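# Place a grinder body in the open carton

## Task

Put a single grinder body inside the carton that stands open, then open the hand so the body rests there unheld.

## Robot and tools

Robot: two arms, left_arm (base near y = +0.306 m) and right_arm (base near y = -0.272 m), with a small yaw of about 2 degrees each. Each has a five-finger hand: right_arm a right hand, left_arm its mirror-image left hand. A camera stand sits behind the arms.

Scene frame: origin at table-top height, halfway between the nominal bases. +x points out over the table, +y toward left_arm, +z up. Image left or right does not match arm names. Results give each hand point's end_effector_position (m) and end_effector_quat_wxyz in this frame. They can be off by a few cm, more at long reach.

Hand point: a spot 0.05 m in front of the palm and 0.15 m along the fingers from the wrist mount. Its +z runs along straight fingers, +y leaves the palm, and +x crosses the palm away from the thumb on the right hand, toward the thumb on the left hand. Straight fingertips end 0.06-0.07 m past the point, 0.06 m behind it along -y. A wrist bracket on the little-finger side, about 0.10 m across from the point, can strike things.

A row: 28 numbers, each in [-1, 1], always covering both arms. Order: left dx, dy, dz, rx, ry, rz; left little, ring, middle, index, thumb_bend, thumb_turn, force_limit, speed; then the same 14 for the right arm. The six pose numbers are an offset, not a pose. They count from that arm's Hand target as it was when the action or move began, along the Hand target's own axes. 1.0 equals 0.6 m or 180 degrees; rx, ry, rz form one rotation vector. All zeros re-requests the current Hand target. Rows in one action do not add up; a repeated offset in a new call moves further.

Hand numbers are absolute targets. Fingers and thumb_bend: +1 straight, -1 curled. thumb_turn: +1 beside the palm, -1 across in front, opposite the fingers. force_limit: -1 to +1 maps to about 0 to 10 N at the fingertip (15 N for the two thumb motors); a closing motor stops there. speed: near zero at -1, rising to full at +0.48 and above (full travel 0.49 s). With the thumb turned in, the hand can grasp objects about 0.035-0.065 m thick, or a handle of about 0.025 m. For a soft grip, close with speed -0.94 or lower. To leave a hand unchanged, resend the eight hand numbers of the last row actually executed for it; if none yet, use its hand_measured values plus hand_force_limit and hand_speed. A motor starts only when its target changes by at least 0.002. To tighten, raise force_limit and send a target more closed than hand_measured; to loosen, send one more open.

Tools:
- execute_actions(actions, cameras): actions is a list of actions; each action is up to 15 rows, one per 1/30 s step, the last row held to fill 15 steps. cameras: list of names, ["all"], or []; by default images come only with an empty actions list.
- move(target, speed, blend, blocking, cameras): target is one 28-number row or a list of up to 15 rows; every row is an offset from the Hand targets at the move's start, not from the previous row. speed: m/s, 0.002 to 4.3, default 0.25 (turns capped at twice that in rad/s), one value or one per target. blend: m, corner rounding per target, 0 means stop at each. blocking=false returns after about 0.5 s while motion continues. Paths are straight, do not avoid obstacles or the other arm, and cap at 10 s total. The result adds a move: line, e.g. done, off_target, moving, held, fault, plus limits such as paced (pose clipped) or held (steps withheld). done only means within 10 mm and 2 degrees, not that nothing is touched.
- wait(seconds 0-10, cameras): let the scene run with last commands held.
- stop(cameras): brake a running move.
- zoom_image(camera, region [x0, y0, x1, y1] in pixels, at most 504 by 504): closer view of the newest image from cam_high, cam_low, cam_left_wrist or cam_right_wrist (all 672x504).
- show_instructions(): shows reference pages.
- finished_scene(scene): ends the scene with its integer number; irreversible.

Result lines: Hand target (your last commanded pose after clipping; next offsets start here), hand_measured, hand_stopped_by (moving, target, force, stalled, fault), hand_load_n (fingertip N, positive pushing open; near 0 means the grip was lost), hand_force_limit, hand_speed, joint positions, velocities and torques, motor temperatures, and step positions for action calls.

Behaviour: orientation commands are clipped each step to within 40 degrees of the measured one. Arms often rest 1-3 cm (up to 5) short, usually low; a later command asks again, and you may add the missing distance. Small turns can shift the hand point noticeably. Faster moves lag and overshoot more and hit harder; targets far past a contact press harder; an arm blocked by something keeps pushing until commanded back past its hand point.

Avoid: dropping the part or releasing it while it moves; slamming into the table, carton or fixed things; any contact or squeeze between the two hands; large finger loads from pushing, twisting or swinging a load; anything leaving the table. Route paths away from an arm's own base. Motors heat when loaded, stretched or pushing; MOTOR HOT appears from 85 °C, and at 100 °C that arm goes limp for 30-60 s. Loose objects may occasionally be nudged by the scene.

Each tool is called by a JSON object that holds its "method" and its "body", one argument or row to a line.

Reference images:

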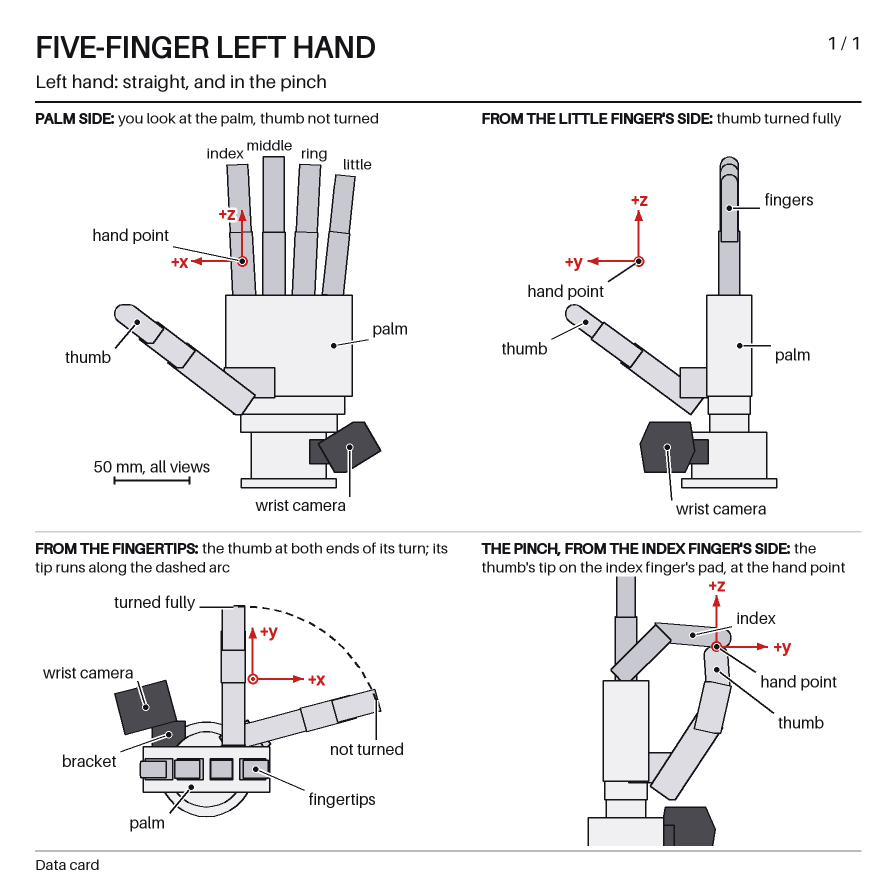

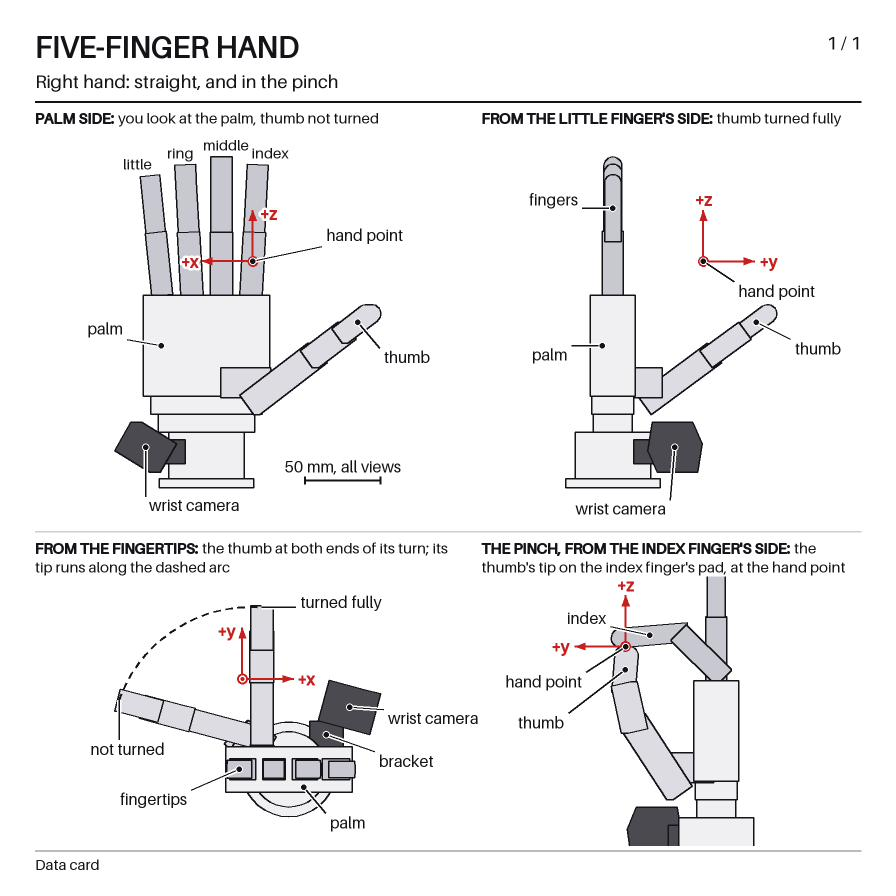

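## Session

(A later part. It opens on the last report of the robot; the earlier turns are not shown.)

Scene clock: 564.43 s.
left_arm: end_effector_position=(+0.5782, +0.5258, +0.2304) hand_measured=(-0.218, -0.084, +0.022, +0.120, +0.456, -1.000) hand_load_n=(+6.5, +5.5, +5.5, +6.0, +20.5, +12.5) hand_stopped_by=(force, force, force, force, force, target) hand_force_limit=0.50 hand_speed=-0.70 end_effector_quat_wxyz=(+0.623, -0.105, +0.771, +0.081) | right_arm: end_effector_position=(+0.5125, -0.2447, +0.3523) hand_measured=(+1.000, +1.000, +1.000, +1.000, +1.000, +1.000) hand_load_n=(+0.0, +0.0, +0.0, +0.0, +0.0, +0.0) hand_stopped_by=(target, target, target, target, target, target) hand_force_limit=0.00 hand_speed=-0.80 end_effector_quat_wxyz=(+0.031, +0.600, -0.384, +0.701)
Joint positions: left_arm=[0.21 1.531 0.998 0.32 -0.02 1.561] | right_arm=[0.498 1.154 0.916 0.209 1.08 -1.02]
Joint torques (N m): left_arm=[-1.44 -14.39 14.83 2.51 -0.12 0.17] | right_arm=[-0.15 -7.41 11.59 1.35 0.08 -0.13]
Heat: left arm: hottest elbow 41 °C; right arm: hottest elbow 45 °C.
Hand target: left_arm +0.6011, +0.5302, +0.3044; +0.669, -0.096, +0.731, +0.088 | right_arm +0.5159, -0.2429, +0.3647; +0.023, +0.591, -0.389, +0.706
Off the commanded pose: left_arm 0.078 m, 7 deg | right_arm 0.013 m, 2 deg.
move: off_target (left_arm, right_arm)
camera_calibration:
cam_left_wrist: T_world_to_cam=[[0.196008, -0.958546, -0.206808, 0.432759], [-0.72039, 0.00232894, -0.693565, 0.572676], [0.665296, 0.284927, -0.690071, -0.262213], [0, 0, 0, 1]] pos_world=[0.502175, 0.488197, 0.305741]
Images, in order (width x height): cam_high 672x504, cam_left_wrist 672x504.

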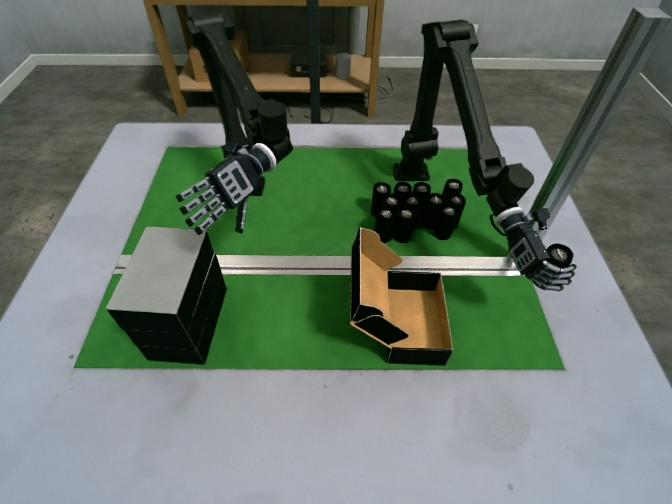

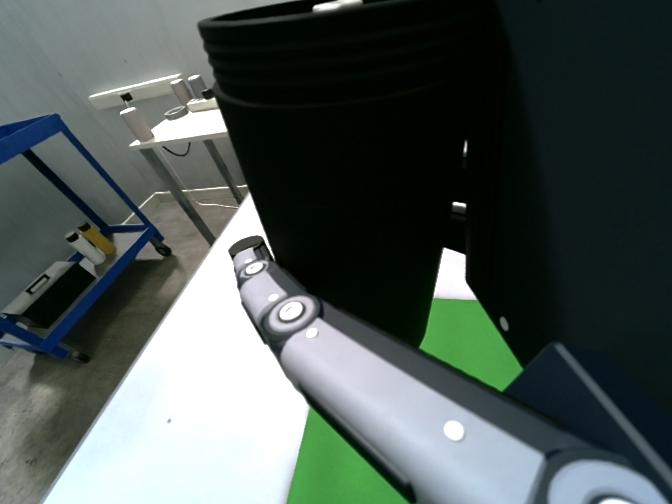

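{"method": "move", "body": {
  "target": [0.0203,-0.4842,-0.1562,-0.067,0.1896,-0.4561,-0.5,-0.5,-0.5,-0.5,-0.1,-1,0.5,-0.7,0,0,0,0,0,0,1,1,1,1,1,1,0,-0.8],
  "speed": 0.15,
  "cameras": ["cam_left_wrist","cam_high"]
}}

{"method": "zoom_image", "body": {
  "camera": "cam_high",
  "region": [340, 190, 500, 390]
}}

Scene clock: 576.40 s.
left_arm: end_effector_position=(+0.5613, +0.2373, +0.2442) hand_measured=(-0.218, -0.084, +0.022, +0.120, +0.456, -1.000) hand_load_n=(+7.5, +6.0, +5.5, +5.5, +20.5, +11.5) hand_stopped_by=(force, force, force, force, force, target) hand_force_limit=0.50 hand_speed=-0.70 end_effector_quat_wxyz=(-0.299, +0.644, -0.642, +0.289) | right_arm: end_effector_position=(+0.5125, -0.2447, +0.3523) hand_measured=(+1.000, +1.000, +1.000, +1.000, +1.000, +1.000) hand_load_n=(+0.0, +0.0, +0.0, +0.0, +0.0, +0.0) hand_stopped_by=(target, target, target, target, target, target) hand_force_limit=0.00 hand_speed=-0.80 end_effector_quat_wxyz=(+0.031, +0.600, -0.384, +0.701)
Joint positions: left_arm=[-0.114 1.506 1.382 -0.59 -0.076 -0.05] | right_arm=[0.498 1.154 0.916 0.209 1.08 -1.02]
Joint torques (N m): left_arm=[-2.32 -13.04 16.08 1.85 -0.18 -0.01] | right_arm=[-0.09 -7.53 11.59 1.35 0.08 -0.12]
Heat: left arm: hottest elbow 43 °C; right arm: hottest elbow 45 °C.
Hand target: left_arm +0.5850, +0.2253, +0.3004; -0.326, +0.628, -0.627, +0.326 | right_arm +0.5159, -0.2429, +0.3647; +0.023, +0.591, -0.389, +0.706
Off the commanded pose: left_arm 0.062 m, 6 deg | right_arm 0.013 m, 2 deg.
move: off_target (left_arm, right_arm)
camera_calibration:
cam_left_wrist: T_world_to_cam=[[0.627069, -0.223467, 0.746222, -0.486629], [-0.523113, -0.830621, 0.190844, 0.441742], [0.577181, -0.51003, -0.637755, 0.0660112], [0, 0, 0, 1]] pos_world=[0.49813, 0.291843, 0.320928]
Images, in order (width x height): cam_high 672x504, cam_left_wrist 672x504.

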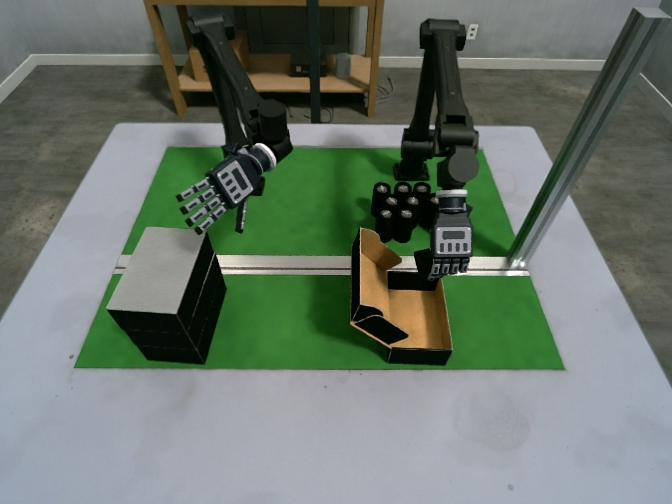

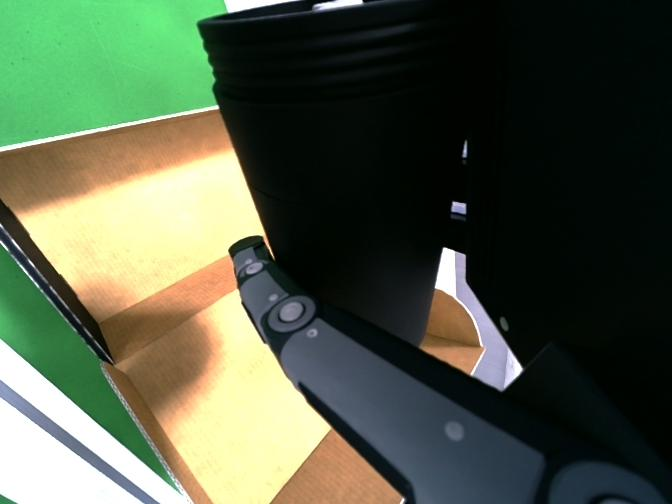

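Scaled by 2.520 from the camera's 672x504 image, which has a finer 960x720 frame.

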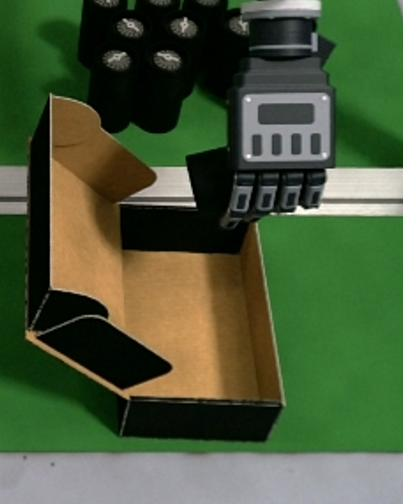

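{"method": "move", "body": {
  "target": [0.05,0.0793,0.1045,0,0,0,-0.5,-0.5,-0.5,-0.5,-0.1,-1,0.5,-0.7,0,0,0,0,0,0,1,1,1,1,1,1,0,-0.8],
  "speed": 0.1,
  "cameras": ["cam_left_wrist","cam_high"]
}}

{"method": "zoom_image", "body": {
  "camera": "cam_high",
  "region": [340, 190, 500, 390]
}}

Scene clock: 592.13 s.
left_arm: end_effector_position=(+0.5960, +0.2067, +0.1940) hand_measured=(-0.218, -0.084, +0.022, +0.120, +0.456, -1.000) hand_load_n=(+7.0, +5.5, +5.5, +5.5, +20.5, +11.5) hand_stopped_by=(force, force, force, force, force, target) hand_force_limit=0.50 hand_speed=-0.70 end_effector_quat_wxyz=(-0.307, +0.640, -0.639, +0.297) | right_arm: end_effector_position=(+0.5125, -0.2447, +0.3523) hand_measured=(+1.000, +1.000, +1.000, +1.000, +1.000, +1.000) hand_load_n=(+0.0, +0.0, +0.0, +0.0, +0.0, +0.0) hand_stopped_by=(target, target, target, target, target, target) hand_force_limit=0.00 hand_speed=-0.80 end_effector_quat_wxyz=(+0.031, +0.600, -0.384, +0.701)
Joint positions: left_arm=[-0.166 1.616 1.368 -0.447 -0.116 -0.081] | right_arm=[0.498 1.154 0.916 0.209 1.08 -1.02]
Joint torques (N m): left_arm=[-2.26 -15.15 10.97 3.3 -0.3 0] | right_arm=[-0.21 -7.41 11.6 1.35 0.08 -0.12]
Heat: left arm: hottest elbow 46 °C; right arm: hottest elbow 45 °C.
Hand target: left_arm +0.6089, +0.1952, +0.2255; -0.326, +0.628, -0.627, +0.326 | right_arm +0.5159, -0.2429, +0.3647; +0.023, +0.591, -0.389, +0.706
Off the commanded pose: left_arm 0.036 m, 4 deg | right_arm 0.013 m, 2 deg.
move: off_target (left_arm, right_arm)
camera_calibration:
cam_left_wrist: T_world_to_cam=[[0.609676, -0.225097, 0.760017, -0.469707], [-0.528798, -0.829779, 0.178436, 0.449646], [0.590481, -0.510684, -0.624927, -0.0118229], [0, 0, 0, 1]] pos_world=[0.531122, 0.26134, 0.269364]
Images, in order (width x height): cam_high 672x504, cam_left_wrist 672x504.

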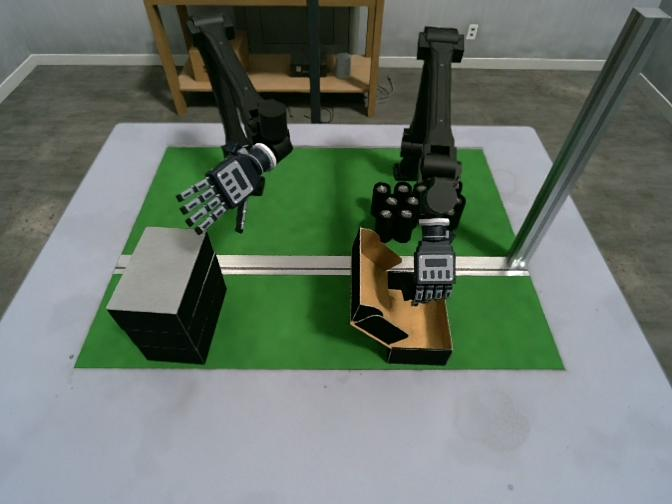

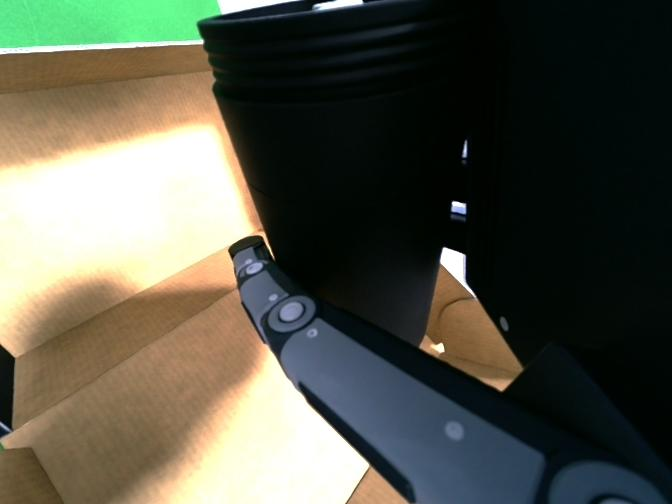

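Scaled by 2.520 from the camera's 672x504 image, which has a finer 960x720 frame.

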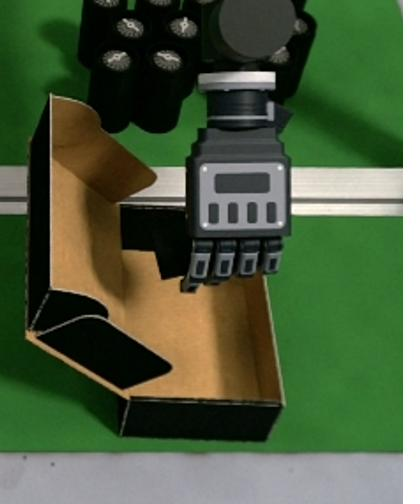

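{"method": "move", "body": {
  "target": [0.005,0.1323,0.0725,0,0,0,-0.5,-0.5,-0.5,-0.5,-0.1,-1,0.5,-0.7,0,0,0,0,0,0,1,1,1,1,1,1,0,-0.8],
  "speed": 0.08,
  "cameras": ["cam_left_wrist","cam_high"]
}}

{"method": "zoom_image", "body": {
  "camera": "cam_high",
  "region": [340, 190, 500, 390]
}}

Scene clock: 600.40 s.
left_arm: end_effector_position=(+0.5835, +0.2049, +0.1075) hand_measured=(-0.218, -0.084, +0.022, +0.120, +0.456, -1.000) hand_load_n=(+7.5, +5.5, +5.5, +6.0, +20.5, +11.5) hand_stopped_by=(force, force, force, force, force, target) hand_force_limit=0.50 hand_speed=-0.70 end_effector_quat_wxyz=(-0.308, +0.640, -0.638, +0.298) | right_arm: end_effector_position=(+0.5125, -0.2447, +0.3523) hand_measured=(+1.000, +1.000, +1.000, +1.000, +1.000, +1.000) hand_load_n=(+0.0, +0.0, +0.0, +0.0, +0.0, +0.0) hand_stopped_by=(target, target, target, target, target, target) hand_force_limit=0.00 hand_speed=-0.80 end_effector_quat_wxyz=(+0.031, +0.600, -0.384, +0.701)
Joint positions: left_arm=[-0.173 1.666 1.186 -0.212 -0.123 -0.085] | right_arm=[0.498 1.154 0.916 0.209 1.08 -1.02]
Joint torques (N m): left_arm=[-2.43 -14.86 10.09 3.3 -0.3 0] | right_arm=[-0.21 -7.47 11.55 1.36 0.08 -0.11]
Heat: left arm: hottest elbow 45 °C; right arm: hottest elbow 45 °C.
Hand target: left_arm +0.5989, +0.1921, +0.1356; -0.326, +0.627, -0.628, +0.326 | right_arm +0.5159, -0.2429, +0.3647; +0.023, +0.591, -0.389, +0.706
Off the commanded pose: left_arm 0.034 m, 4 deg | right_arm 0.013 m, 2 deg.
move: off_target (left_arm, right_arm)
camera_calibration:
cam_left_wrist: T_world_to_cam=[[0.606853, -0.224402, 0.762478, -0.395609], [-0.528303, -0.83061, 0.17602, 0.457173], [0.593822, -0.509638, -0.622611, -0.0618377], [0, 0, 0, 1]] pos_world=[0.518323, 0.259442, 0.182671]
Images, in order (width x height): cam_high 672x504, cam_left_wrist 672x504.

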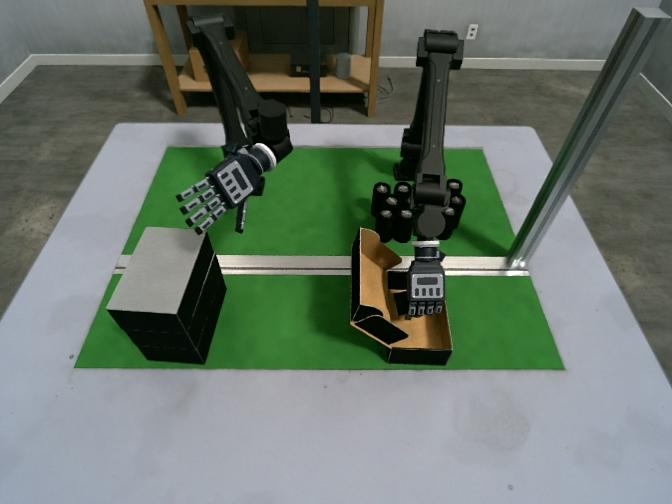

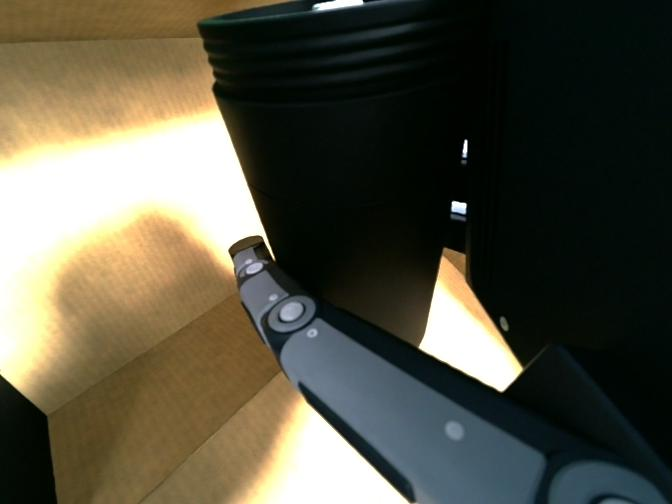

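Scaled by 2.520 from the camera's 672x504 image, which has a finer 960x720 frame.

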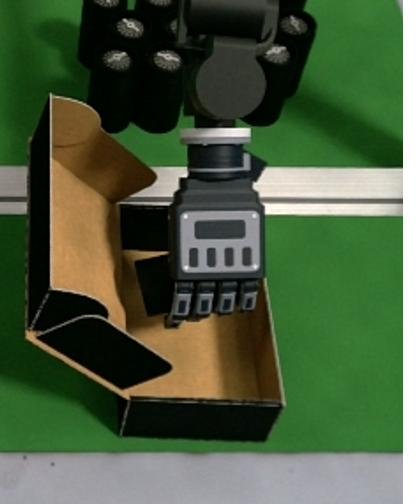

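{"method": "move", "body": {
  "target": [-0.005,0.0663,0.0505,0,0,0,-0.5,-0.5,-0.5,-0.5,-0.1,-1,0.5,-0.7,0,0,0,0,0,0,1,1,1,1,1,1,0,-0.8],
  "speed": 0.06,
  "cameras": ["cam_left_wrist","cam_high"]
}}

{"method": "zoom_image", "body": {
  "camera": "cam_high",
  "region": [340, 190, 500, 390]
}}

Scene clock: 606.83 s.
left_arm: end_effector_position=(+0.5845, +0.2047, +0.0606) hand_measured=(-0.218, -0.084, +0.022, +0.120, +0.456, -1.000) hand_load_n=(+7.5, +5.5, +6.0, +5.5, +20.5, +11.5) hand_stopped_by=(force, force, force, force, force, target) hand_force_limit=0.50 hand_speed=-0.70 end_effector_quat_wxyz=(-0.310, +0.640, -0.637, +0.299) | right_arm: end_effector_position=(+0.5125, -0.2447, +0.3523) hand_measured=(+1.000, +1.000, +1.000, +1.000, +1.000, +1.000) hand_load_n=(+0.0, +0.0, +0.0, +0.0, +0.0, +0.0) hand_stopped_by=(target, target, target, target, target, target) hand_force_limit=0.00 hand_speed=-0.80 end_effector_quat_wxyz=(+0.031, +0.600, -0.384, +0.701)
Joint positions: left_arm=[-0.173 1.732 1.129 -0.084 -0.123 -0.086] | right_arm=[0.498 1.154 0.916 0.209 1.08 -1.02]
Joint torques (N m): left_arm=[-1.96 -15.03 9.4 3.29 -0.1 0.04] | right_arm=[-0.21 -7.36 11.55 1.35 0.09 -0.11]
Heat: left arm: hottest elbow 45 °C; right arm: hottest elbow 45 °C.
Hand target: left_arm +0.6008, +0.1951, +0.0857; -0.326, +0.628, -0.627, +0.326 | right_arm +0.5159, -0.2429, +0.3647; +0.023, +0.591, -0.389, +0.706
Off the commanded pose: left_arm 0.031 m, 4 deg | right_arm 0.013 m, 2 deg.
move: off_target (left_arm, right_arm)
camera_calibration:
cam_left_wrist: T_world_to_cam=[[0.60318, -0.223506, 0.765649, -0.358692], [-0.528967, -0.830557, 0.174267, 0.466299], [0.596966, -0.510118, -0.619203, -0.0936559], [0, 0, 0, 1]] pos_world=[0.518922, 0.259343, 0.13538]
Images, in order (width x height): cam_high 672x504, cam_left_wrist 672x504.

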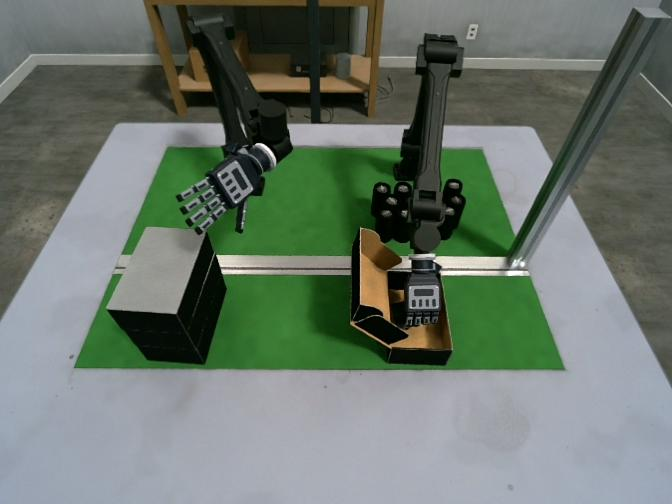

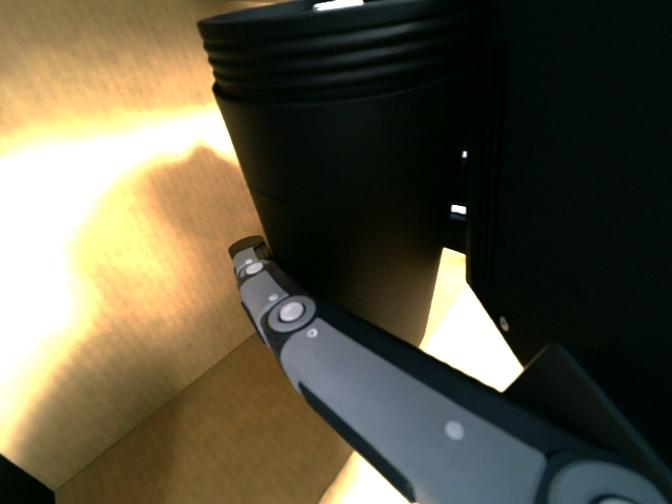

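Scaled by 2.520 from the camera's 672x504 image, which has a finer 960x720 frame.

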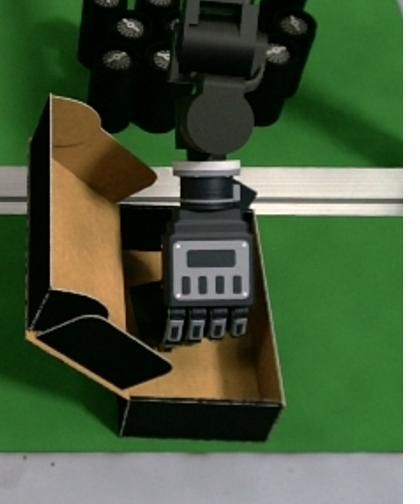

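{"method": "move", "body": {
  "target": [-0.0083,0.03,0.021,0,0,0,-0.5,-0.5,-0.5,-0.5,-0.1,-1,0.5,-0.7,0,0,0,0,0,0,1,1,1,1,1,1,0,-0.8],
  "speed": 0.05,
  "cameras": ["cam_left_wrist","cam_high"]
}}

{"method": "zoom_image", "body": {
  "camera": "cam_high",
  "region": [340, 190, 500, 390]
}}

Scene clock: 610.13 s.
left_arm: end_effector_position=(+0.5838, +0.2034, +0.0394) hand_measured=(-0.218, -0.084, +0.022, +0.120, +0.456, -1.000) hand_load_n=(+7.5, +5.5, +6.0, +5.5, +20.5, +11.5) hand_stopped_by=(force, force, force, force, force, target) hand_force_limit=0.50 hand_speed=-0.70 end_effector_quat_wxyz=(-0.308, +0.638, -0.638, +0.302) | right_arm: end_effector_position=(+0.5125, -0.2447, +0.3523) hand_measured=(+1.000, +1.000, +1.000, +1.000, +1.000, +1.000) hand_load_n=(+0.0, +0.0, +0.0, +0.0, +0.0, +0.0) hand_stopped_by=(target, target, target, target, target, target) hand_force_limit=0.00 hand_speed=-0.80 end_effector_quat_wxyz=(+0.031, +0.600, -0.384, +0.701)
Joint positions: left_arm=[-0.173 1.764 1.105 -0.026 -0.116 -0.086] | right_arm=[0.498 1.154 0.916 0.209 1.08 -1.02]
Joint torques (N m): left_arm=[-1.32 -15.21 9.02 3.32 -0.08 0.1] | right_arm=[-0.21 -7.59 11.58 1.32 0.08 -0.12]
Heat: left arm: hottest elbow 45 °C; right arm: hottest elbow 45 °C.
Hand target: left_arm +0.6009, +0.2000, +0.0637; -0.326, +0.628, -0.627, +0.326 | right_arm +0.5159, -0.2429, +0.3647; +0.023, +0.591, -0.389, +0.706
Off the commanded pose: left_arm 0.030 m, 4 deg | right_arm 0.013 m, 2 deg.
move: off_target (left_arm, right_arm)
camera_calibration:
cam_left_wrist: T_world_to_cam=[[0.601028, -0.223209, 0.767426, -0.34123], [-0.53355, -0.826968, 0.177335, 0.47037], [0.595055, -0.516044, -0.616124, -0.104798], [0, 0, 0, 1]] pos_world=[0.518415, 0.258735, 0.113888]
Images, in order (width x height): cam_high 672x504, cam_left_wrist 672x504.

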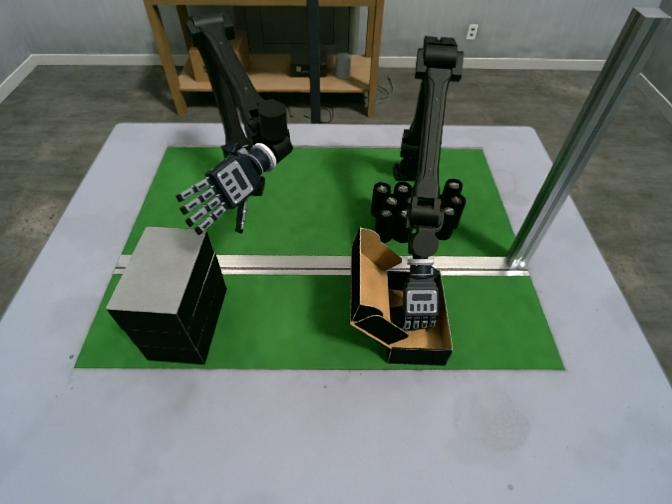

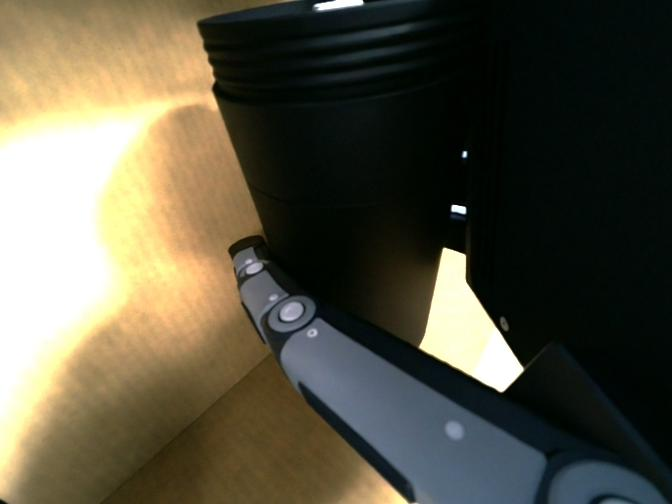

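Scaled by 2.520 from the camera's 672x504 image, which has a finer 960x720 frame.

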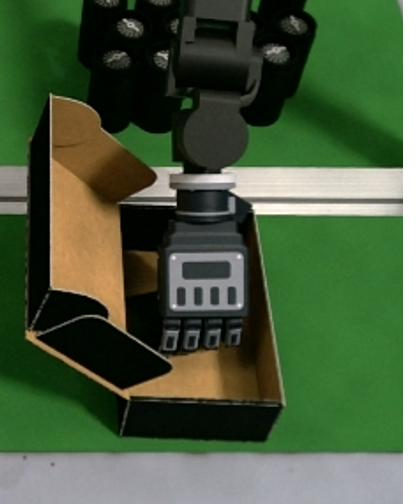

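{"method": "move", "body": {
  "target": [-0.003,0.0137,0.0096,0,0,0,-0.5,-0.5,-0.5,-0.5,-0.1,-1,0.5,-0.7,0,0,0,0,0,0,1,1,1,1,1,1,0,-0.8],
  "speed": 0.05
}}

Scene clock: 616.50 s.
left_arm: end_effector_position=(+0.5854, +0.2029, +0.0384) hand_measured=(-0.218, -0.084, +0.022, +0.120, +0.456, -1.000) hand_load_n=(+7.5, +5.5, +4.5, +5.5, +20.5, +11.5) hand_stopped_by=(force, force, force, force, force, target) hand_force_limit=0.50 hand_speed=-0.70 end_effector_quat_wxyz=(-0.311, +0.636, -0.635, +0.308) | right_arm: end_effector_position=(+0.5125, -0.2447, +0.3523) hand_measured=(+1.000, +1.000, +1.000, +1.000, +1.000, +1.000) hand_load_n=(+0.0, +0.0, +0.0, +0.5, +0.0, +0.0) hand_stopped_by=(target, target, target, target, target, target) hand_force_limit=0.00 hand_speed=-0.80 end_effector_quat_wxyz=(+0.031, +0.600, -0.384, +0.701)
Joint positions: left_arm=[-0.173 1.767 1.098 -0.002 -0.115 -0.086] | right_arm=[0.498 1.154 0.916 0.209 1.08 -1.02]
Joint torques (N m): left_arm=[-1.08 -14.1 8.79 3.37 -0.03 0.11] | right_arm=[-0.21 -7.47 11.58 1.33 0.08 -0.11]
Heat: left arm: hottest elbow 45 °C; right arm: hottest elbow 45 °C.
Hand target: left_arm +0.6007, +0.2018, +0.0535; -0.326, +0.628, -0.627, +0.326 | right_arm +0.5159, -0.2429, +0.3647; +0.023, +0.591, -0.389, +0.706
Off the commanded pose: left_arm 0.022 m, 3 deg | right_arm 0.013 m, 2 deg.
move: off_target (left_arm, right_arm)

{"method": "move", "body": {
  "target": [
    [0,-0.0164,-0.0115,0,0,0,-0.5,-0.5,-0.5,-0.5,-0.1,-1,0.5,-0.7,0,0,0,0,0,0,1,1,1,1,1,1,0,-0.8],
    [0,-0.0164,-0.0115,0,0,0,0.5,0.5,0.5,0.5,1.0,-1,0.5,-0.7,0,0,0,0,0,0,1,1,1,1,1,1,0,-0.8]
  ],
  "speed": 0.05,
  "cameras": ["cam_left_wrist","cam_high"]
}}

{"method": "zoom_image", "body": {
  "camera": "cam_high",
  "region": [340, 190, 500, 390]
}}

Scene clock: 621.33 s.
left_arm: end_effector_position=(+0.5857, +0.2026, +0.0405) hand_measured=(+0.500, +0.500, +0.500, +0.500, +1.000, -1.000) hand_load_n=(+0.0, +0.0, +0.0, +0.0, +0.0, +0.0) hand_stopped_by=(target, target, target, target, target, target) hand_force_limit=0.50 hand_speed=-0.70 end_effector_quat_wxyz=(-0.311, +0.636, -0.635, +0.309) | right_arm: end_effector_position=(+0.5125, -0.2447, +0.3523) hand_measured=(+1.000, +1.000, +1.000, +1.000, +1.000, +1.000) hand_load_n=(+0.0, +0.0, +0.0, +0.0, +0.0, +0.0) hand_stopped_by=(target, target, target, target, target, target) hand_force_limit=0.00 hand_speed=-0.80 end_effector_quat_wxyz=(+0.031, +0.600, -0.384, +0.701)
Joint positions: left_arm=[-0.173 1.764 1.098 -0.002 -0.113 -0.086] | right_arm=[0.498 1.154 0.916 0.209 1.08 -1.02]
Joint torques (N m): left_arm=[-1.14 -15.38 9.63 2.1 -0.1 0.11] | right_arm=[-0.21 -7.47 11.55 1.33 0.08 -0.12]
Heat: left arm: hottest elbow 44 °C; right arm: hottest elbow 45 °C.
Hand target: left_arm +0.6008, +0.2018, +0.0656; -0.326, +0.628, -0.627, +0.326 | right_arm +0.5159, -0.2429, +0.3647; +0.023, +0.591, -0.389, +0.706
Off the commanded pose: left_arm 0.029 m, 3 deg | right_arm 0.013 m, 2 deg.
move: off_target (left_arm, right_arm); target 2's new numbers were sent with left_arm's hand 0.031 m and 3 deg from that target
camera_calibration:
cam_left_wrist: T_world_to_cam=[[0.58728, -0.221267, 0.778552, -0.336219], [-0.538535, -0.824906, 0.171788, 0.473192], [0.60422, -0.520165, -0.603611, -0.110757], [0, 0, 0, 1]] pos_world=[0.519207, 0.258333, 0.113621]
Images, in order (width x height): cam_high 672x504, cam_left_wrist 672x504.

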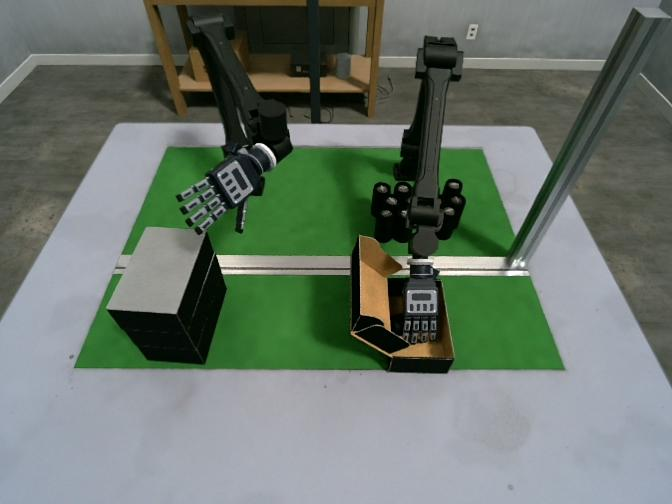

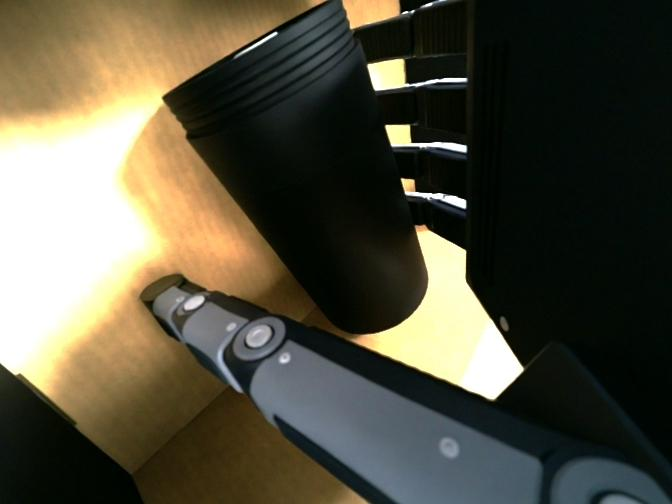

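Scaled by 2.520 from the camera's 672x504 image, which has a finer 960x720 frame.

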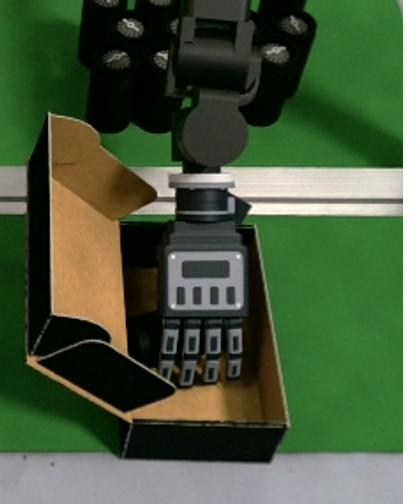

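{"method": "move", "body": {
  "target": [
    [0,-0.11,-0.02,0,0,0,0.5,0.5,0.5,0.5,1.0,-1,0.5,-0.7,0,0,0,0,0,0,1,1,1,1,1,1,0,-0.8],
    [0,-0.31,-0.19,0,0,0,0.5,0.5,0.5,0.5,1.0,-1,0.5,-0.7,0,0,0,0,0,0,1,1,1,1,1,1,0,-0.8]
  ],
  "speed": [0.06,0.15],
  "blend": [0.01,0],
  "cameras": ["cam_left_wrist","cam_high"]
}}

{"method": "zoom_image", "body": {
  "camera": "cam_high",
  "region": [340, 190, 500, 390]
}}

Scene clock: 628.27 s.
left_arm: end_effector_position=(+0.6014, +0.1998, +0.2477) hand_measured=(+0.500, +0.500, +0.500, +0.500, +1.000, -1.000) hand_load_n=(+0.0, +0.0, +0.0, +0.0, +0.0, +0.0) hand_stopped_by=(target, target, target, target, target, target) hand_force_limit=0.50 hand_speed=-0.70 end_effector_quat_wxyz=(-0.309, +0.635, -0.637, +0.308) | right_arm: end_effector_position=(+0.5125, -0.2447, +0.3523) hand_measured=(+1.000, +1.000, +1.000, +1.000, +1.000, +1.000) hand_load_n=(+0.0, +0.0, +0.5, +0.0, +0.0, +0.0) hand_stopped_by=(target, target, target, target, target, target) hand_force_limit=0.00 hand_speed=-0.80 end_effector_quat_wxyz=(+0.031, +0.600, -0.384, +0.701)
Joint positions: left_arm=[-0.173 1.596 1.476 -0.552 -0.11 -0.084] | right_arm=[0.498 1.154 0.916 0.209 1.08 -1.02]
Joint torques (N m): left_arm=[-0.85 -14.1 13.75 1.44 -0.11 0.12] | right_arm=[-0.09 -7.59 11.59 1.35 0.08 -0.12]
Heat: left arm: hottest elbow 44 °C; right arm: hottest elbow 45 °C.
Hand target: left_arm +0.6145, +0.2019, +0.2834; -0.326, +0.627, -0.628, +0.326 | right_arm +0.5159, -0.2429, +0.3647; +0.023, +0.591, -0.389, +0.706
Off the commanded pose: left_arm 0.038 m, 3 deg | right_arm 0.013 m, 2 deg.
move: off_target (left_arm, right_arm)
camera_calibration:
cam_left_wrist: T_world_to_cam=[[0.590454, -0.223582, 0.775484, -0.508009], [-0.540798, -0.822847, 0.174526, 0.444063], [0.599084, -0.52243, -0.606766, 0.00767962], [0, 0, 0, 1]] pos_world=[0.535504, 0.255827, 0.321112]
Images, in order (width x height): cam_high 672x504, cam_left_wrist 672x504.

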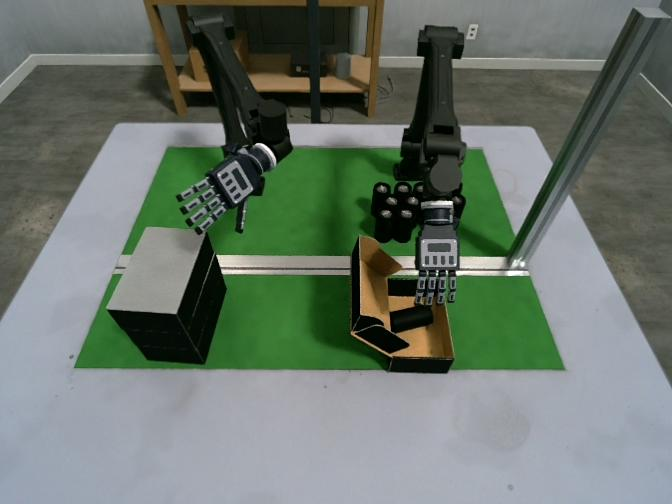

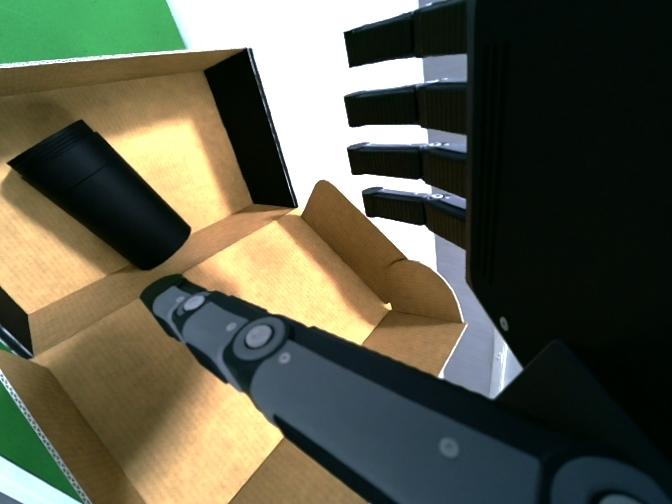

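Scaled by 2.520 from the camera's 672x504 image, which has a finer 960x720 frame.

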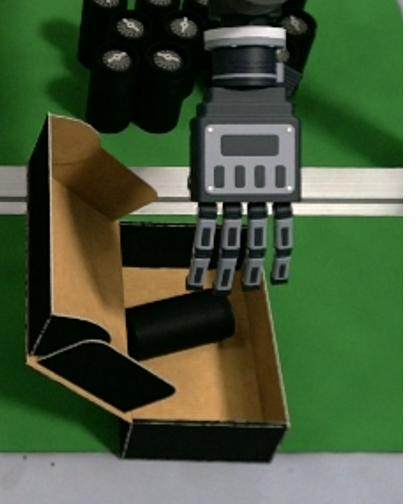

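{"method": "finished_scene", "body": {
  "scene": 1
}}

The scene is finished: the task was done.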